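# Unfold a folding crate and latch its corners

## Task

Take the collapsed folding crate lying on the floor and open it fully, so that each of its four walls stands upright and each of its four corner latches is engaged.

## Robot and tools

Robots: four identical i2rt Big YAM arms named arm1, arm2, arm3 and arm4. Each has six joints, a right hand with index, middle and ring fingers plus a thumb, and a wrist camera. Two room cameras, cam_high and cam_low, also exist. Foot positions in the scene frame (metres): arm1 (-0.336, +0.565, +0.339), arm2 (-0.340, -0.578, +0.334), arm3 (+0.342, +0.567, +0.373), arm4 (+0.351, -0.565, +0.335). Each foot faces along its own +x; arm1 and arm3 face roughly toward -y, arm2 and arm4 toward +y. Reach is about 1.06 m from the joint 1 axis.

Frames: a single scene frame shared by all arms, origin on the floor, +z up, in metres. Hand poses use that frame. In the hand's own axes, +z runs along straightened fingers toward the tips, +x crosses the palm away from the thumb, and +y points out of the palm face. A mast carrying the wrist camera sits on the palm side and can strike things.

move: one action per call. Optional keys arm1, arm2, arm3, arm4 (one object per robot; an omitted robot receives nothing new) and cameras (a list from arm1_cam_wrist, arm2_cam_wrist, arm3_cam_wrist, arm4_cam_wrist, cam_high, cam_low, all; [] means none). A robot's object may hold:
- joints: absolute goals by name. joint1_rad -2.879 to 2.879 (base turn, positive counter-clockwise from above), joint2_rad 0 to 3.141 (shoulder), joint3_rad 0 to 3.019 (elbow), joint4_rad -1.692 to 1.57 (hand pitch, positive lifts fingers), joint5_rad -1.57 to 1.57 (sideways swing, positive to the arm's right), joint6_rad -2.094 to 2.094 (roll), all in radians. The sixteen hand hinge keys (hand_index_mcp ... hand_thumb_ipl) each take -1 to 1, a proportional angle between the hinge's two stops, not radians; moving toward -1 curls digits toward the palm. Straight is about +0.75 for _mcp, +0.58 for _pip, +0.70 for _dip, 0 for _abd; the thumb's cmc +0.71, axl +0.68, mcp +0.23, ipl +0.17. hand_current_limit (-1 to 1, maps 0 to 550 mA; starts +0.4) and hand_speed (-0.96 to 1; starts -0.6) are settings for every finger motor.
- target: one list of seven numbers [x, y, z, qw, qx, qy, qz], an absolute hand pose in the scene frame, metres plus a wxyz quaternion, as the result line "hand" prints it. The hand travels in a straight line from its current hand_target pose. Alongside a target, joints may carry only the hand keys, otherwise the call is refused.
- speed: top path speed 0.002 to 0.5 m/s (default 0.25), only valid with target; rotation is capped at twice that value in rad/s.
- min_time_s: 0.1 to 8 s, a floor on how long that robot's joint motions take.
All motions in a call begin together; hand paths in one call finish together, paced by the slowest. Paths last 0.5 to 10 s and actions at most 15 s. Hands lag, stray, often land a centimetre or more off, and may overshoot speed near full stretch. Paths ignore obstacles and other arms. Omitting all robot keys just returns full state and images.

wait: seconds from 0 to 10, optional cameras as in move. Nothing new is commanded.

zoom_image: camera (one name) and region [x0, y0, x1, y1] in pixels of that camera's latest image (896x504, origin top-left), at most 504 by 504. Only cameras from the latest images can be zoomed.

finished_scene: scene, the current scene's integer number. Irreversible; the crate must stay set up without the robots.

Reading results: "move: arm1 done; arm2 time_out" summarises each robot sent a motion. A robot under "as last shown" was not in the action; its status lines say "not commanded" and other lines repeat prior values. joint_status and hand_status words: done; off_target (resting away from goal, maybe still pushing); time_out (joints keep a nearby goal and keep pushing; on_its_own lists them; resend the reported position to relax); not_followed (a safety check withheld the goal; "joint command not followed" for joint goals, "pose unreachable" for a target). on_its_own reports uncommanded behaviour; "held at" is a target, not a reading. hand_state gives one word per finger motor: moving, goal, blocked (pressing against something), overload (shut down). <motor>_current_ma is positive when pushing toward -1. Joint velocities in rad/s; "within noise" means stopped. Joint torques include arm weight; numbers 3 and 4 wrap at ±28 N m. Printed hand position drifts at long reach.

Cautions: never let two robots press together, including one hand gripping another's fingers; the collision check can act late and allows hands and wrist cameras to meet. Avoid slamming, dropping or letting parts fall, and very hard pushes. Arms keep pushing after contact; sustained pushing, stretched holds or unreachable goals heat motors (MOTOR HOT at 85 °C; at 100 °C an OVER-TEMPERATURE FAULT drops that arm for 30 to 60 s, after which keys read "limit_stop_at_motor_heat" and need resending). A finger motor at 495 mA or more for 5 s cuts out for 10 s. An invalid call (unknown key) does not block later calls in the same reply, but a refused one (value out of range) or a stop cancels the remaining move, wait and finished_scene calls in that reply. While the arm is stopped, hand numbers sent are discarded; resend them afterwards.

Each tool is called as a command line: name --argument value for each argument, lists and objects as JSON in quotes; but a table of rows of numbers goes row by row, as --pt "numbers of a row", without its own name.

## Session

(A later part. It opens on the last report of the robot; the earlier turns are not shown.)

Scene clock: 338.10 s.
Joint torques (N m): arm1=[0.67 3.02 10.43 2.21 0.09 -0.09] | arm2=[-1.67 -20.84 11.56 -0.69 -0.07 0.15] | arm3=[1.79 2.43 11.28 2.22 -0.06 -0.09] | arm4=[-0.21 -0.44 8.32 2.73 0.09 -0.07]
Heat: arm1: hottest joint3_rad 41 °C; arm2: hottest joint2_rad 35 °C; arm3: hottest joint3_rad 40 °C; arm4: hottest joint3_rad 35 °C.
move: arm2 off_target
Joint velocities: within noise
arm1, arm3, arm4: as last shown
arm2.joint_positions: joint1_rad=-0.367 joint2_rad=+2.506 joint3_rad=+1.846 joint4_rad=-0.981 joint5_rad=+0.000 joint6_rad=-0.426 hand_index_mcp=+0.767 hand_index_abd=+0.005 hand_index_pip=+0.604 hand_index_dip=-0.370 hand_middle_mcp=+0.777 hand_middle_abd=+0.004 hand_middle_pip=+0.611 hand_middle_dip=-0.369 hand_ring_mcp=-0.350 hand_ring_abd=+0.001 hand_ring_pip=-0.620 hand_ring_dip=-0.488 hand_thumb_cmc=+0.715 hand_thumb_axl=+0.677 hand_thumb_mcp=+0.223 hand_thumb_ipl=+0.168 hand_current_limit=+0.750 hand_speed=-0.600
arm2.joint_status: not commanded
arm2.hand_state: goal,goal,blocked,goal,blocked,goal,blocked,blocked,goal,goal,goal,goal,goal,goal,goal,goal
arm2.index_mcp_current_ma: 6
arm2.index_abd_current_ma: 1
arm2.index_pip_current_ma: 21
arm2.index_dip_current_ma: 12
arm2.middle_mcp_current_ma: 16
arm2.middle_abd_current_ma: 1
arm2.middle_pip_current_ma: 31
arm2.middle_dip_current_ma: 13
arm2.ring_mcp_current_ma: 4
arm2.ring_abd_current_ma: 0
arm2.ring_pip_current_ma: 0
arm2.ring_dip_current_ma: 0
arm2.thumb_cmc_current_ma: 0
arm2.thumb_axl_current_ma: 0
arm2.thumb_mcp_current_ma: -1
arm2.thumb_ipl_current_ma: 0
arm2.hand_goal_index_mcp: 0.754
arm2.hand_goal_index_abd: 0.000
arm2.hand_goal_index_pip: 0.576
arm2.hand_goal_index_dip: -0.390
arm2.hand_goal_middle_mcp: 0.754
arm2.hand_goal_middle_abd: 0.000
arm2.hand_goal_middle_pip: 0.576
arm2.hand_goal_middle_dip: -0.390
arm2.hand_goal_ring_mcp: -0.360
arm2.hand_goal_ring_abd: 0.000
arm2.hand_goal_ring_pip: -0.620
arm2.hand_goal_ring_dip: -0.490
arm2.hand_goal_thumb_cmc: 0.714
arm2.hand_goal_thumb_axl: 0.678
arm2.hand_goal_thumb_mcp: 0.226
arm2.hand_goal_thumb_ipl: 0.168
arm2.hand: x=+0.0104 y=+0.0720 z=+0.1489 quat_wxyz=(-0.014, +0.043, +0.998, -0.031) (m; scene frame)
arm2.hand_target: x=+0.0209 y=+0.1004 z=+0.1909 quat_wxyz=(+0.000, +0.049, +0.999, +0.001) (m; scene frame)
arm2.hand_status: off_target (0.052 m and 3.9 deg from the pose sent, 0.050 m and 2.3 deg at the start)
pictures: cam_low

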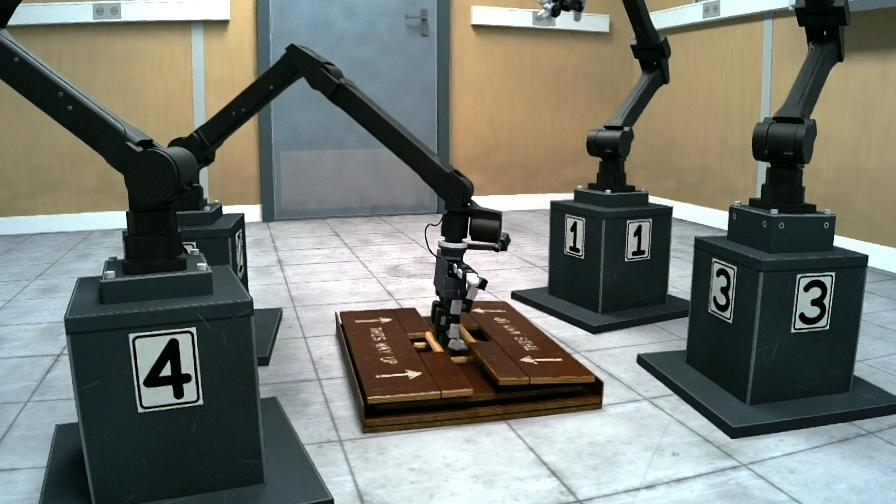

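move --arm2 '{"target": [0.022, 0.115, 0.230, 0, 0.0488, 0.9988, 0], "speed": 0.06}' --cameras '["cam_low"]'

zoom_image --camera "cam_low" --region '[330, 240, 610, 440]'

Scene clock: 343.80 s.
Joint torques (N m): arm1=[0.56 3.08 10.44 2.19 0.09 -0.09] | arm2=[-1.03 -21.95 13.27 -0.73 -0.1 0.11] | arm3=[1.85 2.55 11.28 2.21 -0.06 -0.09] | arm4=[-0.03 -0.5 8.29 2.7 0.08 -0.07]
Heat: arm1: hottest joint3_rad 41 °C; arm2: hottest joint2_rad 35 °C; arm3: hottest joint3_rad 40 °C; arm4: hottest joint3_rad 35 °C.
move: arm2 off_target
Joint velocities: within noise
arm1, arm3, arm4: as last shown
arm2.joint_positions: joint1_rad=-0.365 joint2_rad=+2.482 joint3_rad=+1.873 joint4_rad=-1.066 joint5_rad=+0.000 joint6_rad=-0.413 hand_index_mcp=+0.755 hand_index_abd=+0.008 hand_index_pip=+0.588 hand_index_dip=-0.370 hand_middle_mcp=+0.764 hand_middle_abd=+0.008 hand_middle_pip=+0.600 hand_middle_dip=-0.364 hand_ring_mcp=-0.350 hand_ring_abd=+0.001 hand_ring_pip=-0.620 hand_ring_dip=-0.488 hand_thumb_cmc=+0.715 hand_thumb_axl=+0.677 hand_thumb_mcp=+0.223 hand_thumb_ipl=+0.168 hand_current_limit=+0.750 hand_speed=-0.600
arm2.joint_status: not commanded
arm2.hand_state: goal,goal,goal,goal,goal,goal,blocked,blocked,goal,goal,goal,goal,goal,goal,goal,goal
arm2.index_mcp_current_ma: 0
arm2.index_abd_current_ma: 2
arm2.index_pip_current_ma: 5
arm2.index_dip_current_ma: 12
arm2.middle_mcp_current_ma: 4
arm2.middle_abd_current_ma: 2
arm2.middle_pip_current_ma: 17
arm2.middle_dip_current_ma: 19
arm2.ring_mcp_current_ma: 4
arm2.ring_abd_current_ma: 0
arm2.ring_pip_current_ma: 0
arm2.ring_dip_current_ma: 0
arm2.thumb_cmc_current_ma: 0
arm2.thumb_axl_current_ma: 0
arm2.thumb_mcp_current_ma: -1
arm2.thumb_ipl_current_ma: 0
arm2.hand_goal_index_mcp: 0.754
arm2.hand_goal_index_abd: 0.000
arm2.hand_goal_index_pip: 0.576
arm2.hand_goal_index_dip: -0.390
arm2.hand_goal_middle_mcp: 0.754
arm2.hand_goal_middle_abd: 0.000
arm2.hand_goal_middle_pip: 0.576
arm2.hand_goal_middle_dip: -0.390
arm2.hand_goal_ring_mcp: -0.360
arm2.hand_goal_ring_abd: 0.000
arm2.hand_goal_ring_pip: -0.620
arm2.hand_goal_ring_dip: -0.490
arm2.hand_goal_thumb_cmc: 0.714
arm2.hand_goal_thumb_axl: 0.678
arm2.hand_goal_thumb_mcp: 0.226
arm2.hand_goal_thumb_ipl: 0.168
arm2.hand: x=+0.0098 y=+0.0705 z=+0.1701 quat_wxyz=(-0.022, +0.049, +0.997, -0.047) (m; scene frame)
arm2.hand_target: x=+0.0197 y=+0.1113 z=+0.2315 quat_wxyz=(-0.001, +0.049, +0.999, +0.001) (m; scene frame)
arm2.hand_status: off_target (0.076 m and 5.9 deg from the pose sent, 0.093 m and 4.0 deg at the start)
pictures: cam_low

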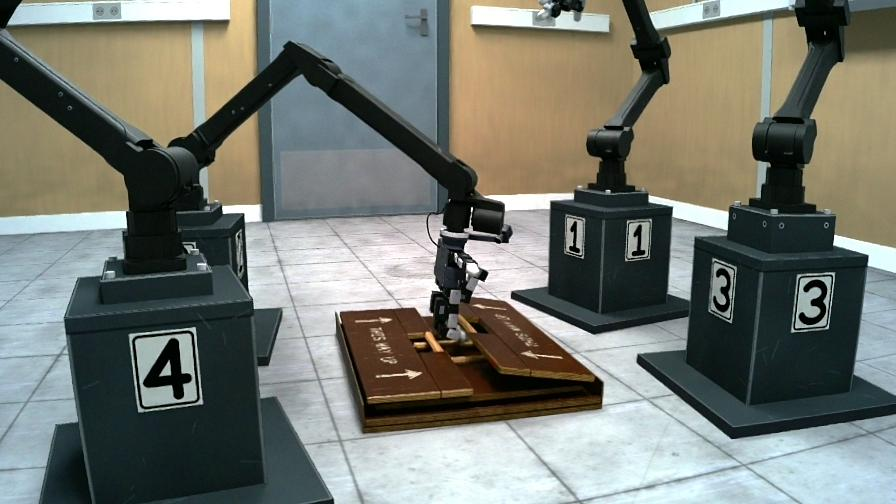

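Scaled by 1.800.

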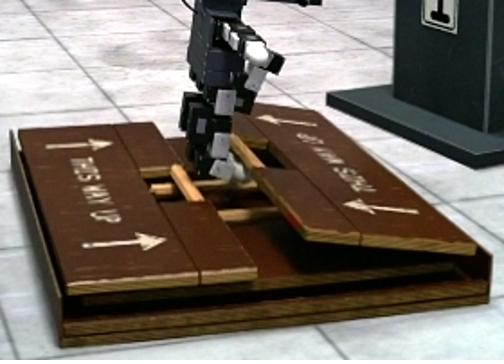

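move --arm2 '{"target": [0.022, 0.128, 0.275, 0, 0.0488, 0.9988, 0], "speed": 0.06}' --cameras '["cam_low"]'

zoom_image --camera "cam_low" --region '[330, 240, 610, 440]'

Scene clock: 348.73 s.
Joint torques (N m): arm1=[0.62 3.08 10.45 2.19 0.09 -0.09] | arm2=[-0.85 -22.18 14.24 -0.84 -0.11 0.09] | arm3=[1.73 2.43 11.26 2.21 -0.06 -0.09] | arm4=[-0.15 -0.56 8.34 2.7 0.08 -0.07]
Heat: arm1: hottest joint3_rad 41 °C; arm2: hottest joint3_rad 36 °C; arm3: hottest joint3_rad 40 °C; arm4: hottest joint3_rad 35 °C.
move: arm2 off_target
Joint velocities: within noise
arm1, arm3, arm4: as last shown
arm2.joint_positions: joint1_rad=-0.359 joint2_rad=+2.453 joint3_rad=+1.935 joint4_rad=-1.171 joint5_rad=+0.000 joint6_rad=-0.402 hand_index_mcp=+0.758 hand_index_abd=+0.006 hand_index_pip=+0.588 hand_index_dip=-0.372 hand_middle_mcp=+0.767 hand_middle_abd=+0.008 hand_middle_pip=+0.600 hand_middle_dip=-0.362 hand_ring_mcp=-0.350 hand_ring_abd=+0.001 hand_ring_pip=-0.620 hand_ring_dip=-0.488 hand_thumb_cmc=+0.715 hand_thumb_axl=+0.677 hand_thumb_mcp=+0.223 hand_thumb_ipl=+0.168 hand_current_limit=+0.750 hand_speed=-0.600
arm2.joint_status: not commanded
arm2.hand_state: goal,goal,goal,goal,goal,goal,blocked,blocked,goal,goal,goal,goal,goal,goal,goal,goal
arm2.index_mcp_current_ma: 1
arm2.index_abd_current_ma: 1
arm2.index_pip_current_ma: 5
arm2.index_dip_current_ma: 10
arm2.middle_mcp_current_ma: 6
arm2.middle_abd_current_ma: 2
arm2.middle_pip_current_ma: 17
arm2.middle_dip_current_ma: 22
arm2.ring_mcp_current_ma: 4
arm2.ring_abd_current_ma: 0
arm2.ring_pip_current_ma: 0
arm2.ring_dip_current_ma: 0
arm2.thumb_cmc_current_ma: 0
arm2.thumb_axl_current_ma: 0
arm2.thumb_mcp_current_ma: -1
arm2.thumb_ipl_current_ma: 0
arm2.hand_goal_index_mcp: 0.754
arm2.hand_goal_index_abd: 0.000
arm2.hand_goal_index_pip: 0.576
arm2.hand_goal_index_dip: -0.390
arm2.hand_goal_middle_mcp: 0.754
arm2.hand_goal_middle_abd: 0.000
arm2.hand_goal_middle_pip: 0.576
arm2.hand_goal_middle_dip: -0.390
arm2.hand_goal_ring_mcp: -0.360
arm2.hand_goal_ring_abd: 0.000
arm2.hand_goal_ring_pip: -0.620
arm2.hand_goal_ring_dip: -0.490
arm2.hand_goal_thumb_cmc: 0.714
arm2.hand_goal_thumb_axl: 0.678
arm2.hand_goal_thumb_mcp: 0.226
arm2.hand_goal_thumb_ipl: 0.168
arm2.hand: x=+0.0116 y=+0.0812 z=+0.2091 quat_wxyz=(-0.024, +0.052, +0.997, -0.052) (m; scene frame)
arm2.hand_target: x=+0.0193 y=+0.1234 z=+0.2767 quat_wxyz=(-0.001, +0.049, +0.999, +0.001) (m; scene frame)
arm2.hand_status: off_target (0.081 m and 6.6 deg from the pose sent, 0.120 m and 5.9 deg at the start)
pictures: cam_low

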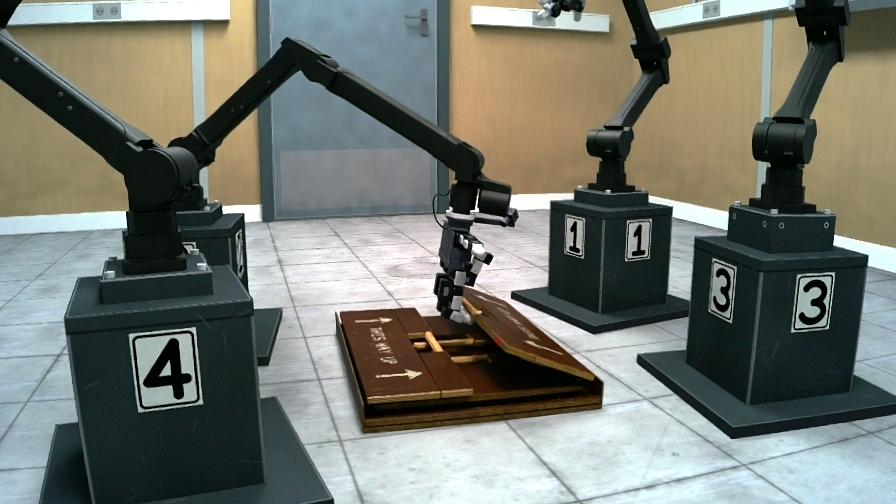

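Scaled by 1.800.

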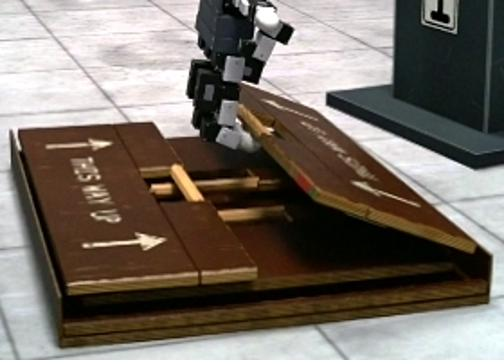

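move --arm2 '{"target": [0.022, 0.148, 0.305, 0, 0.0488, 0.9988, 0], "speed": 0.06}'

move --arm2 '{"target": [0.022, 0.168, 0.328, 0, 0.0488, 0.9988, 0], "speed": 0.06}' --cameras '["cam_low"]'

zoom_image --camera "cam_low" --region '[330, 200, 610, 440]'

Scene clock: 353.33 s.
Joint torques (N m): arm1=[0.67 3.08 10.41 2.18 0.1 -0.09] | arm2=[-0.62 -21.19 15.65 0.06 -0.11 0.1] | arm3=[1.73 2.49 11.28 2.21 -0.05 -0.09] | arm4=[-0.09 -0.44 8.36 2.63 0.08 -0.07]
Heat: arm1: hottest joint3_rad 41 °C; arm2: hottest joint3_rad 37 °C; arm3: hottest joint3_rad 40 °C; arm4: hottest joint3_rad 35 °C.
move: arm2 off_target
Joint velocities: within noise
arm1.joint_positions: joint1_rad=+0.381 joint2_rad=+0.624 joint3_rad=+1.465 joint4_rad=-1.409 joint5_rad=+0.060 joint6_rad=+1.126 hand_index_mcp=+0.755 hand_index_abd=+0.000 hand_index_pip=+0.577 hand_index_dip=+0.696 hand_middle_mcp=+0.755 hand_middle_abd=+0.000 hand_middle_pip=+0.577 hand_middle_dip=+0.696 hand_ring_mcp=+0.755 hand_ring_abd=+0.000 hand_ring_pip=+0.577 hand_ring_dip=+0.696 hand_thumb_cmc=+0.715 hand_thumb_axl=+0.677 hand_thumb_mcp=+0.226 hand_thumb_ipl=+0.168 hand_current_limit=+0.400 hand_speed=-0.600
arm1.joint_status: not commanded
arm1.hand_state: goal,goal,goal,goal,goal,goal,goal,goal,goal,goal,goal,goal,goal,goal,goal,goal
arm1.index_mcp_current_ma: 0
arm1.index_abd_current_ma: 0
arm1.index_pip_current_ma: 0
arm1.index_dip_current_ma: 0
arm1.middle_mcp_current_ma: 0
arm1.middle_abd_current_ma: 0
arm1.middle_pip_current_ma: 0
arm1.middle_dip_current_ma: 0
arm1.ring_mcp_current_ma: 0
arm1.ring_abd_current_ma: 0
arm1.ring_pip_current_ma: 0
arm1.ring_dip_current_ma: 0
arm1.thumb_cmc_current_ma: 0
arm1.thumb_axl_current_ma: 0
arm1.thumb_mcp_current_ma: 0
arm1.thumb_ipl_current_ma: 0
arm1.hand_goal_index_mcp: 0.754
arm1.hand_goal_index_abd: 0.000
arm1.hand_goal_index_pip: 0.576
arm1.hand_goal_index_dip: 0.696
arm1.hand_goal_middle_mcp: 0.754
arm1.hand_goal_middle_abd: 0.000
arm1.hand_goal_middle_pip: 0.576
arm1.hand_goal_middle_dip: 0.696
arm1.hand_goal_ring_mcp: 0.754
arm1.hand_goal_ring_abd: 0.000
arm1.hand_goal_ring_pip: 0.576
arm1.hand_goal_ring_dip: 0.696
arm1.hand_goal_thumb_cmc: 0.714
arm1.hand_goal_thumb_axl: 0.678
arm1.hand_goal_thumb_mcp: 0.226
arm1.hand_goal_thumb_ipl: 0.168
arm1.hand: x=-0.3061 y=+0.3252 z=+0.9143 quat_wxyz=(+0.341, +0.835, -0.265, +0.341) (m; scene frame)
arm1.hand_target: x=-0.3079 y=+0.3282 z=+0.9239 quat_wxyz=(+0.348, +0.830, -0.264, +0.348) (m; scene frame)
arm1.hand_status: not commanded
arm2.joint_positions: joint1_rad=-0.348 joint2_rad=+2.450 joint3_rad=+2.042 joint4_rad=-1.287 joint5_rad=+0.000 joint6_rad=-0.390 hand_index_mcp=+0.769 hand_index_abd=+0.006 hand_index_pip=+0.588 hand_index_dip=-0.372 hand_middle_mcp=+0.782 hand_middle_abd=+0.006 hand_middle_pip=+0.600 hand_middle_dip=-0.362 hand_ring_mcp=-0.350 hand_ring_abd=+0.001 hand_ring_pip=-0.620 hand_ring_dip=-0.488 hand_thumb_cmc=+0.715 hand_thumb_axl=+0.677 hand_thumb_mcp=+0.223 hand_thumb_ipl=+0.168 hand_current_limit=+0.750 hand_speed=-0.600
arm2.joint_status: not commanded
arm2.hand_state: goal,goal,goal,goal,blocked,goal,blocked,blocked,goal,goal,goal,goal,goal,goal,goal,goal
arm2.index_mcp_current_ma: 8
arm2.index_abd_current_ma: 1
arm2.index_pip_current_ma: 5
arm2.index_dip_current_ma: 10
arm2.middle_mcp_current_ma: 24
arm2.middle_abd_current_ma: 1
arm2.middle_pip_current_ma: 17
arm2.middle_dip_current_ma: 22
arm2.ring_mcp_current_ma: 4
arm2.ring_abd_current_ma: 0
arm2.ring_pip_current_ma: 0
arm2.ring_dip_current_ma: 0
arm2.thumb_cmc_current_ma: 0
arm2.thumb_axl_current_ma: 0
arm2.thumb_mcp_current_ma: -1
arm2.thumb_ipl_current_ma: 0
arm2.hand_goal_index_mcp: 0.754
arm2.hand_goal_index_abd: 0.000
arm2.hand_goal_index_pip: 0.576
arm2.hand_goal_index_dip: -0.390
arm2.hand_goal_middle_mcp: 0.754
arm2.hand_goal_middle_abd: 0.000
arm2.hand_goal_middle_pip: 0.576
arm2.hand_goal_middle_dip: -0.390
arm2.hand_goal_ring_mcp: -0.360
arm2.hand_goal_ring_abd: 0.000
arm2.hand_goal_ring_pip: -0.620
arm2.hand_goal_ring_dip: -0.490
arm2.hand_goal_thumb_cmc: 0.714
arm2.hand_goal_thumb_axl: 0.678
arm2.hand_goal_thumb_mcp: 0.226
arm2.hand_goal_thumb_ipl: 0.168
arm2.hand: x=+0.0124 y=+0.0995 z=+0.2474 quat_wxyz=(-0.025, +0.052, +0.997, -0.055) (m; scene frame)
arm2.hand_target: x=+0.0186 y=+0.1426 z=+0.3077 quat_wxyz=(-0.001, +0.048, +0.999, +0.001) (m; scene frame)
arm2.hand_status: off_target (0.076 m and 7.0 deg from the pose sent, 0.117 m and 6.6 deg at the start)
arm3.joint_positions: joint1_rad=+0.633 joint2_rad=+0.616 joint3_rad=+1.360 joint4_rad=-1.257 joint5_rad=-0.066 joint6_rad=+0.991 hand_index_mcp=+0.755 hand_index_abd=+0.000 hand_index_pip=+0.577 hand_index_dip=+0.696 hand_middle_mcp=+0.755 hand_middle_abd=+0.000 hand_middle_pip=+0.577 hand_middle_dip=+0.696 hand_ring_mcp=+0.755 hand_ring_abd=+0.000 hand_ring_pip=+0.577 hand_ring_dip=+0.696 hand_thumb_cmc=+0.715 hand_thumb_axl=+0.677 hand_thumb_mcp=+0.226 hand_thumb_ipl=+0.168 hand_current_limit=+0.400 hand_speed=-0.600
arm3.joint_status: not commanded
arm3.hand_state: goal,goal,goal,goal,goal,goal,goal,goal,goal,goal,goal,goal,goal,goal,goal,goal
arm3.index_mcp_current_ma: 0
arm3.index_abd_current_ma: 0
arm3.index_pip_current_ma: 0
arm3.index_dip_current_ma: 0
arm3.middle_mcp_current_ma: 0
arm3.middle_abd_current_ma: 0
arm3.middle_pip_current_ma: 0
arm3.middle_dip_current_ma: 0
arm3.ring_mcp_current_ma: 0
arm3.ring_abd_current_ma: 0
arm3.ring_pip_current_ma: 0
arm3.ring_dip_current_ma: 0
arm3.thumb_cmc_current_ma: 0
arm3.thumb_axl_current_ma: 0
arm3.thumb_mcp_current_ma: 0
arm3.thumb_ipl_current_ma: 0
arm3.hand_goal_index_mcp: 0.754
arm3.hand_goal_index_abd: 0.000
arm3.hand_goal_index_pip: 0.576
arm3.hand_goal_index_dip: 0.696
arm3.hand_goal_middle_mcp: 0.754
arm3.hand_goal_middle_abd: 0.000
arm3.hand_goal_middle_pip: 0.576
arm3.hand_goal_middle_dip: 0.696
arm3.hand_goal_ring_mcp: 0.754
arm3.hand_goal_ring_abd: 0.000
arm3.hand_goal_ring_pip: 0.576
arm3.hand_goal_ring_dip: 0.696
arm3.hand_goal_thumb_cmc: 0.714
arm3.hand_goal_thumb_axl: 0.678
arm3.hand_goal_thumb_mcp: 0.226
arm3.hand_goal_thumb_ipl: 0.168
arm3.hand: x=+0.4086 y=+0.3046 z=+0.9390 quat_wxyz=(+0.354, +0.840, -0.188, +0.366) (m; scene frame)
arm3.hand_target: x=+0.4070 y=+0.3076 z=+0.9542 quat_wxyz=(+0.364, +0.832, -0.185, +0.376) (m; scene frame)
arm3.hand_status: not commanded
arm4.joint_positions: joint1_rad=-0.396 joint2_rad=+0.649 joint3_rad=+1.460 joint4_rad=-1.301 joint5_rad=-0.067 joint6_rad=+1.212 hand_index_mcp=+0.754 hand_index_abd=+0.001 hand_index_pip=+0.577 hand_index_dip=+0.696 hand_middle_mcp=+0.754 hand_middle_abd=+0.001 hand_middle_pip=+0.577 hand_middle_dip=+0.696 hand_ring_mcp=+0.754 hand_ring_abd=+0.001 hand_ring_pip=+0.577 hand_ring_dip=+0.696 hand_thumb_cmc=+0.714 hand_thumb_axl=+0.677 hand_thumb_mcp=+0.226 hand_thumb_ipl=+0.168 hand_current_limit=+0.400 hand_speed=-0.600
arm4.joint_status: not commanded
arm4.hand_state: goal,goal,goal,goal,goal,goal,goal,goal,goal,goal,goal,goal,goal,goal,goal,goal
arm4.index_mcp_current_ma: 0
arm4.index_abd_current_ma: 0
arm4.index_pip_current_ma: 0
arm4.index_dip_current_ma: 0
arm4.middle_mcp_current_ma: 0
arm4.middle_abd_current_ma: 0
arm4.middle_pip_current_ma: 0
arm4.middle_dip_current_ma: 0
arm4.ring_mcp_current_ma: 0
arm4.ring_abd_current_ma: 0
arm4.ring_pip_current_ma: 0
arm4.ring_dip_current_ma: 0
arm4.thumb_cmc_current_ma: 0
arm4.thumb_axl_current_ma: 0
arm4.thumb_mcp_current_ma: 0
arm4.thumb_ipl_current_ma: 0
arm4.hand_goal_index_mcp: 0.754
arm4.hand_goal_index_abd: 0.000
arm4.hand_goal_index_pip: 0.576
arm4.hand_goal_index_dip: 0.696
arm4.hand_goal_middle_mcp: 0.754
arm4.hand_goal_middle_abd: 0.000
arm4.hand_goal_middle_pip: 0.576
arm4.hand_goal_middle_dip: 0.696
arm4.hand_goal_ring_mcp: 0.754
arm4.hand_goal_ring_abd: 0.000
arm4.hand_goal_ring_pip: 0.576
arm4.hand_goal_ring_dip: 0.696
arm4.hand_goal_thumb_cmc: 0.714
arm4.hand_goal_thumb_axl: 0.678
arm4.hand_goal_thumb_mcp: 0.226
arm4.hand_goal_thumb_ipl: 0.168
arm4.hand: x=+0.4848 y=-0.3435 z=+0.9157 quat_wxyz=(-0.258, +0.561, +0.646, +0.448) (m; scene frame)
arm4.hand_target: x=+0.4839 y=-0.3462 z=+0.9292 quat_wxyz=(-0.264, +0.555, +0.641, +0.460) (m; scene frame)
arm4.hand_status: not commanded
pictures: none

Scene clock: 354.93 s.
Joint torques (N m): arm1=[0.62 3.02 10.43 2.19 0.09 -0.09] | arm2=[-1.49 -19.43 15.84 0.21 -0.03 0.11] | arm3=[1.79 2.43 11.28 2.18 -0.06 -0.09] | arm4=[-0.21 -0.38 8.35 2.7 0.07 -0.06]
Heat: arm1: hottest joint3_rad 41 °C; arm2: hottest joint3_rad 37 °C; arm3: hottest joint3_rad 40 °C; arm4: hottest joint3_rad 35 °C.
move: arm2 off_target
Joint velocities: within noise
arm1, arm3, arm4: as last shown
arm2.joint_positions: joint1_rad=-0.327 joint2_rad=+2.471 joint3_rad=+2.212 joint4_rad=-1.401 joint5_rad=-0.001 joint6_rad=-0.379 hand_index_mcp=+0.772 hand_index_abd=+0.000 hand_index_pip=+0.591 hand_index_dip=-0.372 hand_middle_mcp=+0.782 hand_middle_abd=+0.000 hand_middle_pip=+0.600 hand_middle_dip=-0.371 hand_ring_mcp=-0.350 hand_ring_abd=+0.001 hand_ring_pip=-0.620 hand_ring_dip=-0.488 hand_thumb_cmc=+0.715 hand_thumb_axl=+0.677 hand_thumb_mcp=+0.223 hand_thumb_ipl=+0.168 hand_current_limit=+0.750 hand_speed=-0.600
arm2.joint_status: not commanded
arm2.hand_state: goal,goal,goal,goal,blocked,goal,blocked,goal,goal,goal,goal,goal,goal,goal,goal,goal
arm2.index_mcp_current_ma: 11
arm2.index_abd_current_ma: 0
arm2.index_pip_current_ma: 7
arm2.index_dip_current_ma: 10
arm2.middle_mcp_current_ma: 24
arm2.middle_abd_current_ma: 0
arm2.middle_pip_current_ma: 17
arm2.middle_dip_current_ma: 11
arm2.ring_mcp_current_ma: 4
arm2.ring_abd_current_ma: 0
arm2.ring_pip_current_ma: 0
arm2.ring_dip_current_ma: 0
arm2.thumb_cmc_current_ma: 0
arm2.thumb_axl_current_ma: 0
arm2.thumb_mcp_current_ma: -1
arm2.thumb_ipl_current_ma: 0
arm2.hand_goal_index_mcp: 0.754
arm2.hand_goal_index_abd: 0.000
arm2.hand_goal_index_pip: 0.576
arm2.hand_goal_index_dip: -0.390
arm2.hand_goal_middle_mcp: 0.754
arm2.hand_goal_middle_abd: 0.000
arm2.hand_goal_middle_pip: 0.576
arm2.hand_goal_middle_dip: -0.390
arm2.hand_goal_ring_mcp: -0.360
arm2.hand_goal_ring_abd: 0.000
arm2.hand_goal_ring_pip: -0.620
arm2.hand_goal_ring_dip: -0.490
arm2.hand_goal_thumb_cmc: 0.714
arm2.hand_goal_thumb_axl: 0.678
arm2.hand_goal_thumb_mcp: 0.226
arm2.hand_goal_thumb_ipl: 0.168
arm2.hand: x=+0.0133 y=+0.1343 z=+0.2959 quat_wxyz=(-0.017, +0.047, +0.998, -0.040) (m; scene frame)
arm2.hand_target: x=+0.0202 y=+0.1645 z=+0.3297 quat_wxyz=(+0.000, +0.049, +0.999, +0.001) (m; scene frame)
arm2.hand_status: off_target (0.047 m and 5.0 deg from the pose sent, 0.106 m and 7.0 deg at the start)
pictures: cam_low

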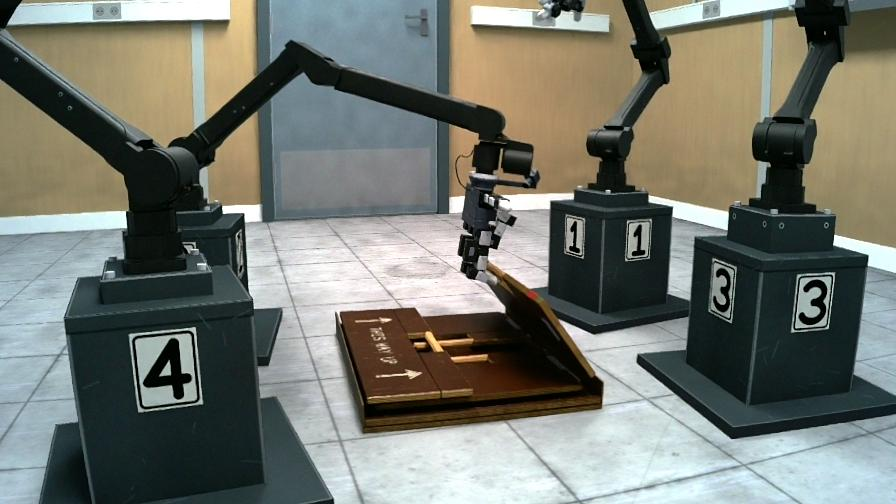

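Scaled by 1.800.

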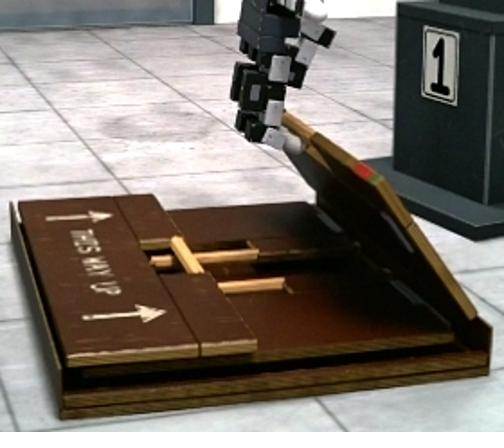

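move --arm2 '{"target": [0.022, 0.215, 0.330, 0, 0.0488, 0.9988, 0], "speed": 0.08}' --cameras '["cam_low", "cam_high"]'

zoom_image --camera "cam_low" --region '[330, 200, 610, 440]'

Scene clock: 363.57 s.
Joint torques (N m): arm1=[0.62 3.02 10.41 2.19 0.09 -0.09] | arm2=[-1.38 -20.48 15.82 0.16 -0.01 0.11] | arm3=[1.79 2.55 11.28 2.21 -0.06 -0.09] | arm4=[-0.21 -0.5 8.32 2.67 0.09 -0.07]
Heat: arm1: hottest joint3_rad 41 °C; arm2: hottest joint3_rad 38 °C; arm3: hottest joint3_rad 40 °C; arm4: hottest joint3_rad 35 °C.
move: arm2 off_target
Joint velocities: within noise
arm1, arm3, arm4: as last shown
arm2.joint_positions: joint1_rad=-0.302 joint2_rad=+2.756 joint3_rad=+2.796 joint4_rad=-1.674 joint5_rad=-0.001 joint6_rad=-0.352 hand_index_mcp=+0.772 hand_index_abd=-0.001 hand_index_pip=+0.584 hand_index_dip=-0.385 hand_middle_mcp=+0.785 hand_middle_abd=+0.000 hand_middle_pip=+0.596 hand_middle_dip=-0.382 hand_ring_mcp=-0.350 hand_ring_abd=+0.001 hand_ring_pip=-0.620 hand_ring_dip=-0.488 hand_thumb_cmc=+0.715 hand_thumb_axl=+0.677 hand_thumb_mcp=+0.223 hand_thumb_ipl=+0.168 hand_current_limit=+0.750 hand_speed=-0.600
arm2.joint_status: not commanded
arm2.hand_state: goal,goal,goal,goal,blocked,goal,goal,goal,goal,goal,goal,goal,goal,goal,goal,goal
arm2.index_mcp_current_ma: 11
arm2.index_abd_current_ma: 0
arm2.index_pip_current_ma: 3
arm2.index_dip_current_ma: 1
arm2.middle_mcp_current_ma: 28
arm2.middle_abd_current_ma: 0
arm2.middle_pip_current_ma: 12
arm2.middle_dip_current_ma: 2
arm2.ring_mcp_current_ma: 4
arm2.ring_abd_current_ma: 0
arm2.ring_pip_current_ma: 0
arm2.ring_dip_current_ma: 0
arm2.thumb_cmc_current_ma: 0
arm2.thumb_axl_current_ma: 0
arm2.thumb_mcp_current_ma: -1
arm2.thumb_ipl_current_ma: 0
arm2.hand_goal_index_mcp: 0.754
arm2.hand_goal_index_abd: 0.000
arm2.hand_goal_index_pip: 0.576
arm2.hand_goal_index_dip: -0.390
arm2.hand_goal_middle_mcp: 0.754
arm2.hand_goal_middle_abd: 0.000
arm2.hand_goal_middle_pip: 0.576
arm2.hand_goal_middle_dip: -0.390
arm2.hand_goal_ring_mcp: -0.360
arm2.hand_goal_ring_abd: 0.000
arm2.hand_goal_ring_pip: -0.620
arm2.hand_goal_ring_dip: -0.490
arm2.hand_goal_thumb_cmc: 0.714
arm2.hand_goal_thumb_axl: 0.678
arm2.hand_goal_thumb_mcp: 0.226
arm2.hand_goal_thumb_ipl: 0.168
arm2.hand: x=+0.0220 y=+0.1931 z=+0.3083 quat_wxyz=(-0.011, +0.048, +0.998, -0.028) (m; scene frame)
arm2.hand_target: x=+0.0206 y=+0.2125 z=+0.3306 quat_wxyz=(+0.001, +0.049, +0.999, +0.004) (m; scene frame)
arm2.hand_status: off_target (0.031 m and 3.5 deg from the pose sent, 0.088 m and 5.0 deg at the start)
pictures: cam_high, cam_low

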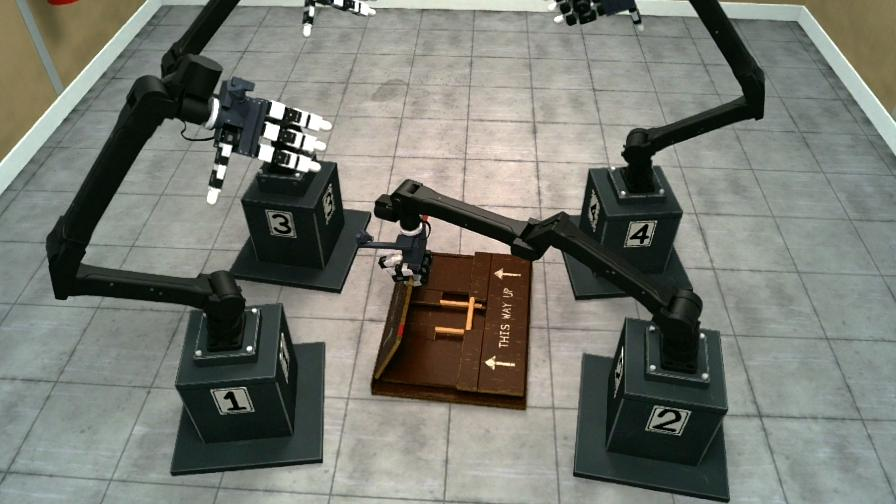

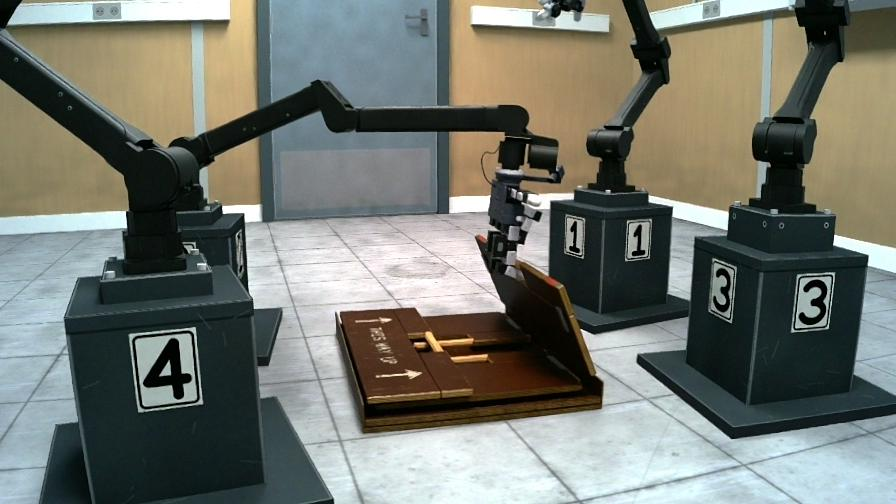

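Scaled by 1.800.

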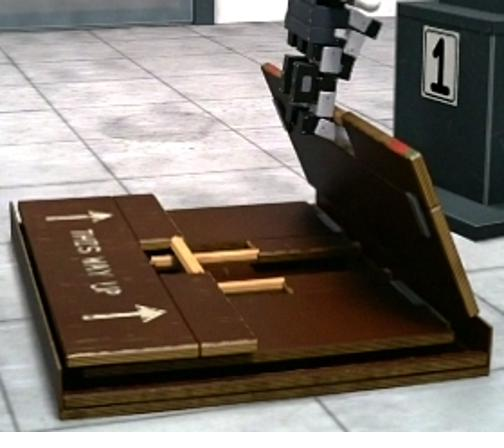

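move --arm2 '{"target": [0.022, 0.212, 0.335, 0.0126, 0.0471, 0.9647, 0.2585], "speed": 0.15}' --cameras '["cam_low", "cam_high"]'

zoom_image --camera "cam_low" --region '[330, 200, 610, 440]'

Scene clock: 375.70 s.
Joint torques (N m): arm1=[0.62 3.02 10.43 2.19 0.09 -0.09] | arm2=[-2.84 -20.07 8.53 1.95 -0.23 0.09] | arm3=[1.79 2.49 11.26 2.17 -0.06 -0.09] | arm4=[-0.09 -0.56 8.31 2.67 0.08 -0.05]
Heat: arm1: hottest joint3_rad 41 °C; arm2: hottest joint3_rad 41 °C; arm3: hottest joint3_rad 40 °C; arm4: hottest joint3_rad 35 °C.
move: arm2 done
Joint velocities: within noise
arm1, arm3, arm4: as last shown
arm2.joint_positions: joint1_rad=-0.320 joint2_rad=+2.363 joint3_rad=+1.888 joint4_rad=-0.620 joint5_rad=-0.184 joint6_rad=-0.345 hand_index_mcp=+0.763 hand_index_abd=-0.001 hand_index_pip=+0.579 hand_index_dip=-0.386 hand_middle_mcp=+0.777 hand_middle_abd=-0.004 hand_middle_pip=+0.583 hand_middle_dip=-0.392 hand_ring_mcp=-0.350 hand_ring_abd=+0.001 hand_ring_pip=-0.620 hand_ring_dip=-0.488 hand_thumb_cmc=+0.716 hand_thumb_axl=+0.677 hand_thumb_mcp=+0.223 hand_thumb_ipl=+0.168 hand_current_limit=+0.750 hand_speed=-0.600
arm2.joint_status: not commanded
arm2.hand_state: goal,goal,goal,goal,blocked,goal,goal,goal,goal,goal,goal,goal,goal,goal,goal,goal
arm2.index_mcp_current_ma: 3
arm2.index_abd_current_ma: 0
arm2.index_pip_current_ma: 1
arm2.index_dip_current_ma: 1
arm2.middle_mcp_current_ma: 16
arm2.middle_abd_current_ma: -1
arm2.middle_pip_current_ma: 2
arm2.middle_dip_current_ma: 0
arm2.ring_mcp_current_ma: 4
arm2.ring_abd_current_ma: 0
arm2.ring_pip_current_ma: 0
arm2.ring_dip_current_ma: 0
arm2.thumb_cmc_current_ma: 0
arm2.thumb_axl_current_ma: 0
arm2.thumb_mcp_current_ma: -1
arm2.thumb_ipl_current_ma: 0
arm2.hand_goal_index_mcp: 0.754
arm2.hand_goal_index_abd: 0.000
arm2.hand_goal_index_pip: 0.576
arm2.hand_goal_index_dip: -0.390
arm2.hand_goal_middle_mcp: 0.754
arm2.hand_goal_middle_abd: 0.000
arm2.hand_goal_middle_pip: 0.576
arm2.hand_goal_middle_dip: -0.390
arm2.hand_goal_ring_mcp: -0.360
arm2.hand_goal_ring_abd: 0.000
arm2.hand_goal_ring_pip: -0.620
arm2.hand_goal_ring_dip: -0.490
arm2.hand_goal_thumb_cmc: 0.714
arm2.hand_goal_thumb_axl: 0.678
arm2.hand_goal_thumb_mcp: 0.226
arm2.hand_goal_thumb_ipl: 0.168
arm2.hand: x=+0.0158 y=+0.2149 z=+0.3332 quat_wxyz=(+0.012, +0.037, +0.967, +0.252) (m; scene frame)
arm2.hand_target: x=+0.0218 y=+0.2120 z=+0.3350 quat_wxyz=(+0.012, +0.047, +0.965, +0.258) (m; scene frame)
arm2.hand_status: done (0.007 m and 1.5 deg from the pose sent, 0.033 m and 33.3 deg at the start)
pictures: cam_high, cam_low

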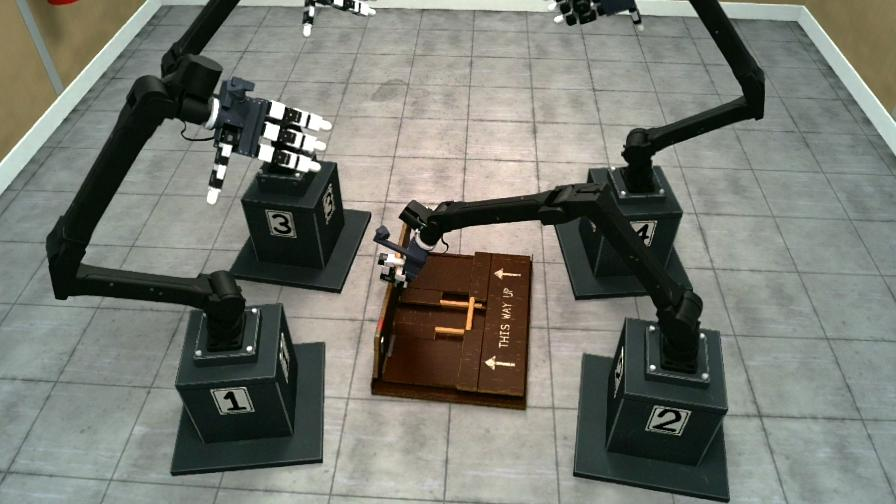

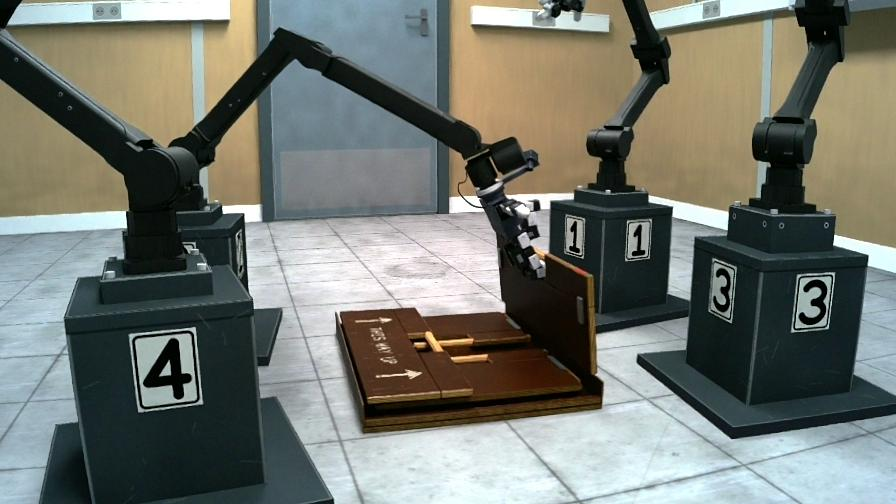

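Scaled by 1.800.

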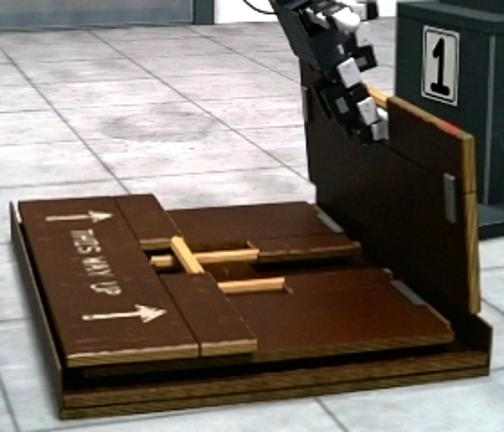

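move --arm2 '{"target": [0.022, 0.175, 0.345, 0.0126, 0.0471, 0.9647, 0.2585], "speed": 0.06}' --cameras '["cam_low", "cam_high"]'

zoom_image --camera "cam_low" --region '[330, 200, 610, 440]'

zoom_image --camera "cam_high" --region '[340, 200, 560, 420]'

Scene clock: 380.37 s.
Joint torques (N m): arm1=[0.67 2.96 10.43 2.19 0.09 -0.09] | arm2=[-2.96 -20.54 8.85 2.11 -0.38 -0.16] | arm3=[1.73 2.49 11.28 2.19 -0.06 -0.09] | arm4=[-0.21 -0.38 8.32 2.69 0.09 -0.06]
Heat: arm1: hottest joint3_rad 41 °C; arm2: hottest joint3_rad 40 °C; arm3: hottest joint3_rad 40 °C; arm4: hottest joint3_rad 35 °C.
move: arm2 off_target
Joint velocities: within noise
arm1, arm3, arm4: as last shown
arm2.joint_positions: joint1_rad=-0.346 joint2_rad=+2.291 joint3_rad=+1.728 joint4_rad=-0.572 joint5_rad=-0.192 joint6_rad=-0.345 hand_index_mcp=+0.757 hand_index_abd=-0.001 hand_index_pip=+0.578 hand_index_dip=-0.388 hand_middle_mcp=+0.772 hand_middle_abd=-0.001 hand_middle_pip=+0.574 hand_middle_dip=-0.392 hand_ring_mcp=-0.350 hand_ring_abd=+0.001 hand_ring_pip=-0.620 hand_ring_dip=-0.488 hand_thumb_cmc=+0.716 hand_thumb_axl=+0.677 hand_thumb_mcp=+0.223 hand_thumb_ipl=+0.168 hand_current_limit=+0.750 hand_speed=-0.600
arm2.joint_status: not commanded
arm2.hand_state: goal,goal,goal,goal,goal,goal,goal,goal,goal,goal,goal,goal,goal,goal,goal,goal
arm2.index_mcp_current_ma: 1
arm2.index_abd_current_ma: 0
arm2.index_pip_current_ma: 0
arm2.index_dip_current_ma: 0
arm2.middle_mcp_current_ma: 11
arm2.middle_abd_current_ma: 0
arm2.middle_pip_current_ma: 0
arm2.middle_dip_current_ma: 0
arm2.ring_mcp_current_ma: 4
arm2.ring_abd_current_ma: 0
arm2.ring_pip_current_ma: 0
arm2.ring_dip_current_ma: 0
arm2.thumb_cmc_current_ma: 0
arm2.thumb_axl_current_ma: 0
arm2.thumb_mcp_current_ma: -1
arm2.thumb_ipl_current_ma: 0
arm2.hand_goal_index_mcp: 0.754
arm2.hand_goal_index_abd: 0.000
arm2.hand_goal_index_pip: 0.576
arm2.hand_goal_index_dip: -0.390
arm2.hand_goal_middle_mcp: 0.754
arm2.hand_goal_middle_abd: 0.000
arm2.hand_goal_middle_pip: 0.576
arm2.hand_goal_middle_dip: -0.390
arm2.hand_goal_ring_mcp: -0.360
arm2.hand_goal_ring_abd: 0.000
arm2.hand_goal_ring_pip: -0.620
arm2.hand_goal_ring_dip: -0.490
arm2.hand_goal_thumb_cmc: 0.714
arm2.hand_goal_thumb_axl: 0.678
arm2.hand_goal_thumb_mcp: 0.226
arm2.hand_goal_thumb_ipl: 0.168
arm2.hand: x=+0.0157 y=+0.1705 z=+0.3187 quat_wxyz=(+0.003, +0.050, +0.971, +0.235) (m; scene frame)
arm2.hand_target: x=+0.0219 y=+0.1747 z=+0.3447 quat_wxyz=(+0.013, +0.047, +0.965, +0.258) (m; scene frame)
arm2.hand_status: off_target (0.027 m and 3.0 deg from the pose sent, 0.042 m and 1.4 deg at the start)
pictures: cam_high, cam_low

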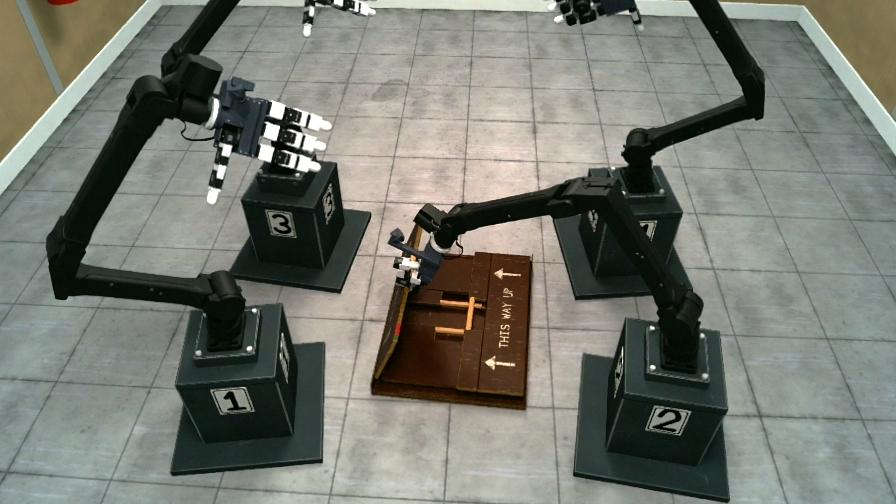

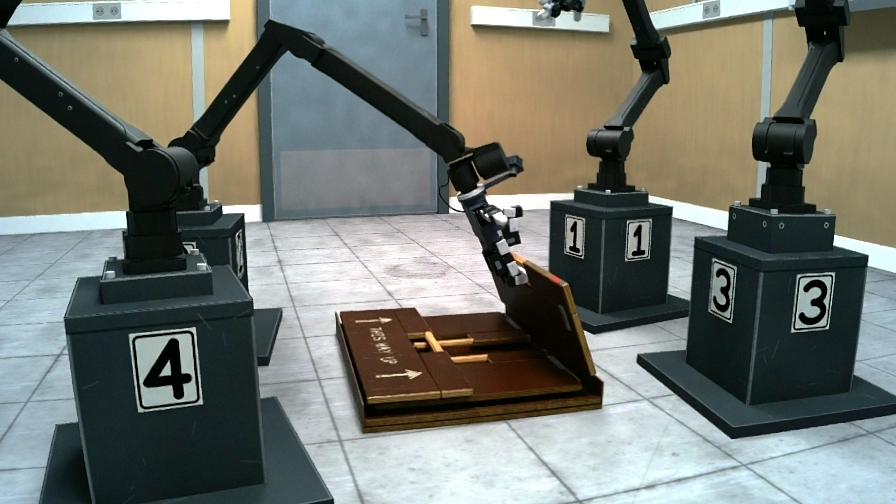

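Scaled by 1.800.

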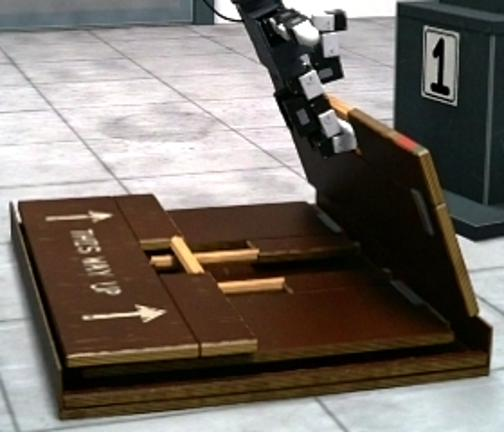

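Scaled by 2.291.

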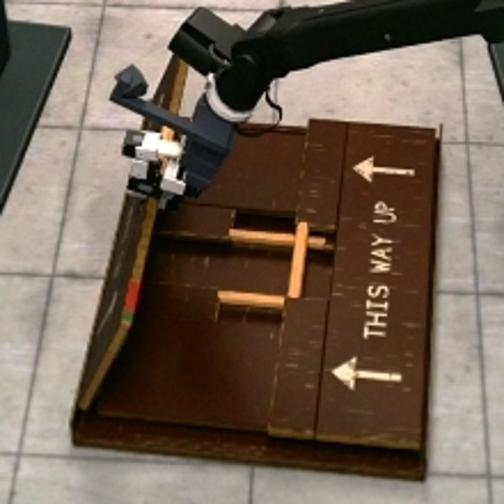

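move --arm2 '{"target": [-0.04, 0.178, 0.285, 0.0126, 0.0471, 0.9647, 0.2585], "speed": 0.08, "joints": {"hand_index_dip": 0.5, "hand_middle_dip": 0.5}}' --cameras '["cam_low"]'

move --arm2 '{"target": [-0.10, 0.200, 0.268, 0.0126, 0.0471, 0.9647, 0.2585], "speed": 0.08}' --cameras '["cam_low", "cam_high"]'

zoom_image --camera "cam_low" --region '[330, 200, 610, 440]'

zoom_image --camera "cam_high" --region '[340, 200, 560, 420]'

Scene clock: 438.73 s.
Joint torques (N m): arm1=[0.62 3.02 10.41 2.18 0.08 -0.09] | arm2=[1.49 -15.91 6.11 0.54 -0.47 0.2] | arm3=[1.79 2.43 11.28 2.18 -0.07 -0.09] | arm4=[-0.09 -0.44 8.36 2.69 0.09 -0.08]
Heat: arm1: hottest joint3_rad 42 °C; arm2: hottest joint2_rad 37 °C; arm3: hottest joint3_rad 41 °C; arm4: hottest joint3_rad 36 °C.
move: arm2 off_target
Joint velocities: within noise
arm1, arm3, arm4: as last shown
arm2.joint_positions: joint1_rad=-0.311 joint2_rad=+2.261 joint3_rad=+1.638 joint4_rad=-0.359 joint5_rad=-0.146 joint6_rad=-0.303 hand_index_mcp=+0.697 hand_index_abd=+0.011 hand_index_pip=+0.535 hand_index_dip=+0.469 hand_middle_mcp=+0.706 hand_middle_abd=+0.016 hand_middle_pip=+0.521 hand_middle_dip=+0.454 hand_ring_mcp=-0.350 hand_ring_abd=+0.001 hand_ring_pip=-0.620 hand_ring_dip=-0.488 hand_thumb_cmc=+0.717 hand_thumb_axl=+0.677 hand_thumb_mcp=+0.223 hand_thumb_ipl=+0.168 hand_current_limit=+0.750 hand_speed=-0.600
arm2.joint_status: hand_index_dip off_target (ended at +0.469, target +0.500); hand_middle_dip off_target (ended at +0.454, target +0.500)
arm2.hand_state: blocked,goal,blocked,blocked,blocked,goal,blocked,blocked,goal,goal,goal,goal,goal,goal,goal,goal
arm2.index_mcp_current_ma: -83
arm2.index_abd_current_ma: 4
arm2.index_pip_current_ma: -42
arm2.index_dip_current_ma: -26
arm2.middle_mcp_current_ma: -61
arm2.middle_abd_current_ma: 7
arm2.middle_pip_current_ma: -69
arm2.middle_dip_current_ma: -52
arm2.ring_mcp_current_ma: 4
arm2.ring_abd_current_ma: 0
arm2.ring_pip_current_ma: 0
arm2.ring_dip_current_ma: 0
arm2.thumb_cmc_current_ma: 0
arm2.thumb_axl_current_ma: 0
arm2.thumb_mcp_current_ma: -1
arm2.thumb_ipl_current_ma: 0
arm2.hand_goal_index_mcp: 0.754
arm2.hand_goal_index_abd: 0.000
arm2.hand_goal_index_pip: 0.576
arm2.hand_goal_index_dip: 0.500
arm2.hand_goal_middle_mcp: 0.754
arm2.hand_goal_middle_abd: 0.000
arm2.hand_goal_middle_pip: 0.576
arm2.hand_goal_middle_dip: 0.500
arm2.hand_goal_ring_mcp: -0.360
arm2.hand_goal_ring_abd: 0.000
arm2.hand_goal_ring_pip: -0.620
arm2.hand_goal_ring_dip: -0.490
arm2.hand_goal_thumb_cmc: 0.714
arm2.hand_goal_thumb_axl: 0.678
arm2.hand_goal_thumb_mcp: 0.226
arm2.hand_goal_thumb_ipl: 0.168
arm2.hand: x=+0.0031 y=+0.1835 z=+0.3368 quat_wxyz=(+0.044, +0.052, +0.953, +0.295) (m; scene frame)
arm2.hand_target: x=-0.0389 y=+0.1759 z=+0.2867 quat_wxyz=(+0.014, +0.047, +0.965, +0.258) (m; scene frame)
arm2.hand_status: off_target (0.068 m and 5.7 deg from the pose sent, 0.066 m and 2.9 deg at the start)
pictures: cam_low

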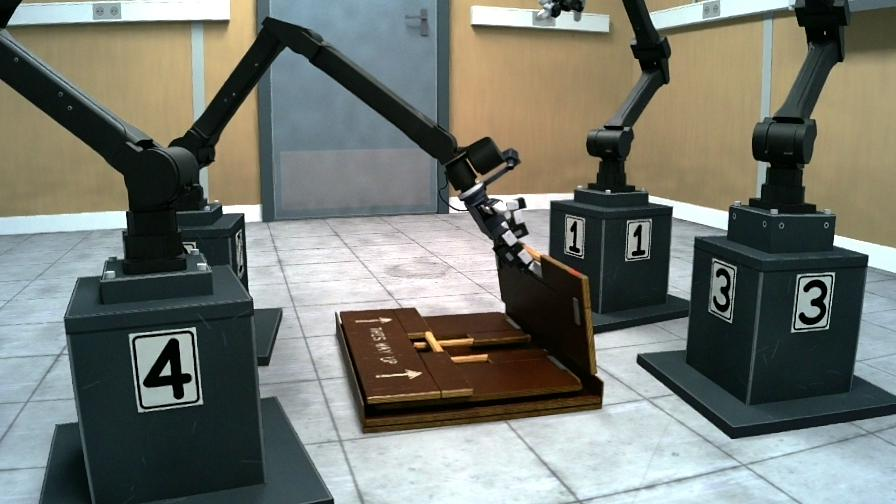

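Scene clock: 440.23 s.
Joint torques (N m): arm1=[0.62 3.02 10.44 2.19 0.09 -0.09] | arm2=[4.54 -14.86 6.31 0.58 -1.34 0.15] | arm3=[1.73 2.55 11.26 2.19 -0.06 -0.09] | arm4=[-0.21 -0.38 8.32 2.66 0.09 -0.06]
Heat: arm1: hottest joint3_rad 42 °C; arm2: hottest joint2_rad 37 °C; arm3: hottest joint3_rad 41 °C; arm4: hottest joint3_rad 36 °C.
move: arm2 off_target
Joint velocities: within noise
arm1, arm3, arm4: as last shown
arm2.joint_positions: joint1_rad=-0.260 joint2_rad=+2.258 joint3_rad=+1.620 joint4_rad=-0.319 joint5_rad=-0.080 joint6_rad=-0.220 hand_index_mcp=+0.697 hand_index_abd=+0.017 hand_index_pip=+0.535 hand_index_dip=+0.473 hand_middle_mcp=+0.710 hand_middle_abd=+0.047 hand_middle_pip=+0.521 hand_middle_dip=+0.463 hand_ring_mcp=-0.350 hand_ring_abd=+0.001 hand_ring_pip=-0.620 hand_ring_dip=-0.488 hand_thumb_cmc=+0.717 hand_thumb_axl=+0.677 hand_thumb_mcp=+0.223 hand_thumb_ipl=+0.168 hand_current_limit=+0.750 hand_speed=-0.600
arm2.joint_status: not commanded
arm2.hand_state: blocked,goal,blocked,blocked,blocked,blocked,blocked,blocked,goal,goal,goal,goal,goal,goal,goal,goal
arm2.index_mcp_current_ma: -83
arm2.index_abd_current_ma: 7
arm2.index_pip_current_ma: -42
arm2.index_dip_current_ma: -20
arm2.middle_mcp_current_ma: -53
arm2.middle_abd_current_ma: 42
arm2.middle_pip_current_ma: -69
arm2.middle_dip_current_ma: -35
arm2.ring_mcp_current_ma: 4
arm2.ring_abd_current_ma: 0
arm2.ring_pip_current_ma: 0
arm2.ring_dip_current_ma: 0
arm2.thumb_cmc_current_ma: 0
arm2.thumb_axl_current_ma: 0
arm2.thumb_mcp_current_ma: -1
arm2.thumb_ipl_current_ma: 0
arm2.hand_goal_index_mcp: 0.754
arm2.hand_goal_index_abd: 0.000
arm2.hand_goal_index_pip: 0.576
arm2.hand_goal_index_dip: 0.500
arm2.hand_goal_middle_mcp: 0.754
arm2.hand_goal_middle_abd: 0.000
arm2.hand_goal_middle_pip: 0.576
arm2.hand_goal_middle_dip: 0.500
arm2.hand_goal_ring_mcp: -0.360
arm2.hand_goal_ring_abd: 0.000
arm2.hand_goal_ring_pip: -0.620
arm2.hand_goal_ring_dip: -0.490
arm2.hand_goal_thumb_cmc: 0.714
arm2.hand_goal_thumb_axl: 0.678
arm2.hand_goal_thumb_mcp: 0.226
arm2.hand_goal_thumb_ipl: 0.168
arm2.hand: x=-0.0186 y=+0.1937 z=+0.3369 quat_wxyz=(+0.059, +0.076, +0.949, +0.300) (m; scene frame)
arm2.hand_target: x=-0.0924 y=+0.1935 z=+0.2755 quat_wxyz=(+0.015, +0.047, +0.965, +0.257) (m; scene frame)
arm2.hand_status: off_target (0.107 m and 8.0 deg from the pose sent, 0.125 m and 5.7 deg at the start; pose on its path clipped on 26 of 45 steps)
pictures: cam_high, cam_low

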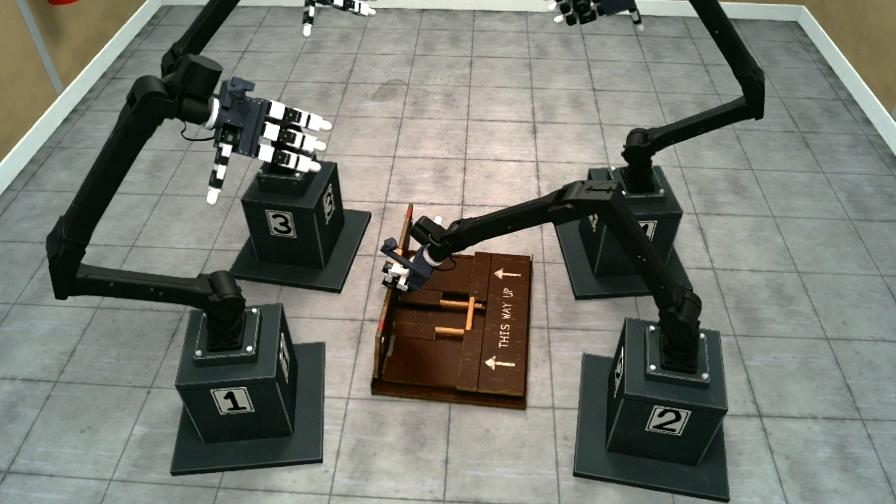

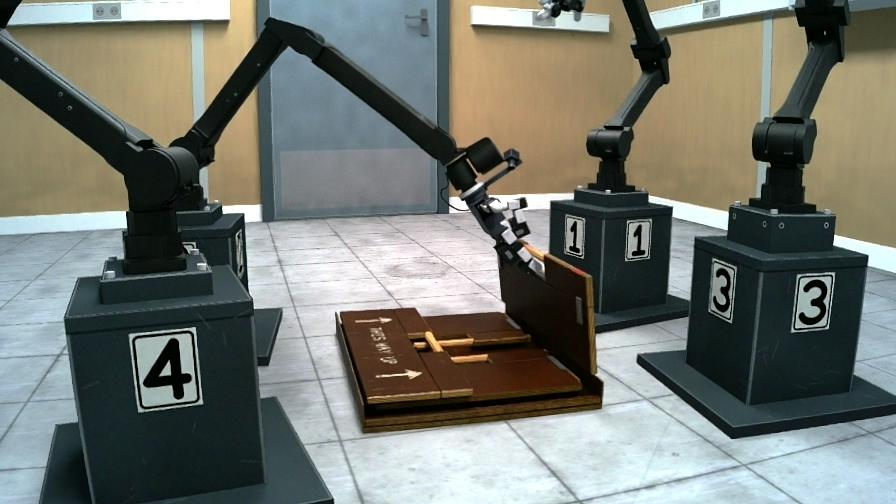

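Scaled by 1.800.

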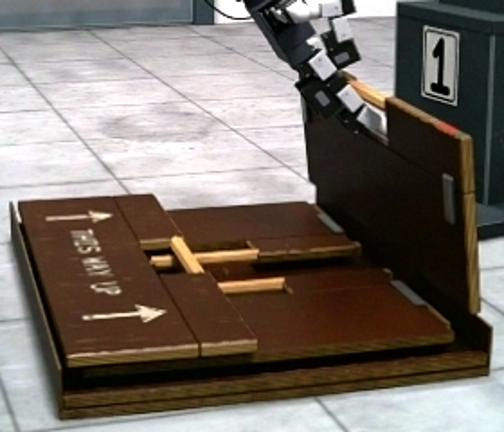

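Scaled by 2.291.

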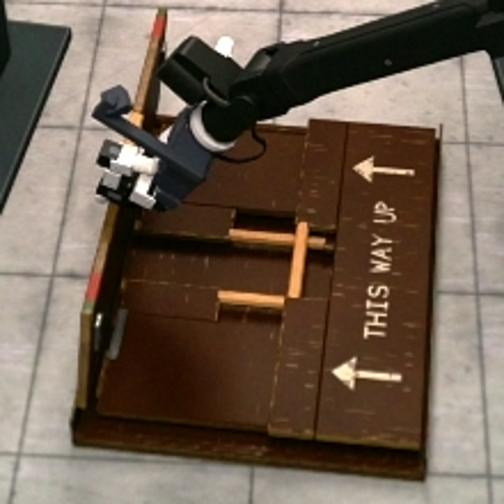

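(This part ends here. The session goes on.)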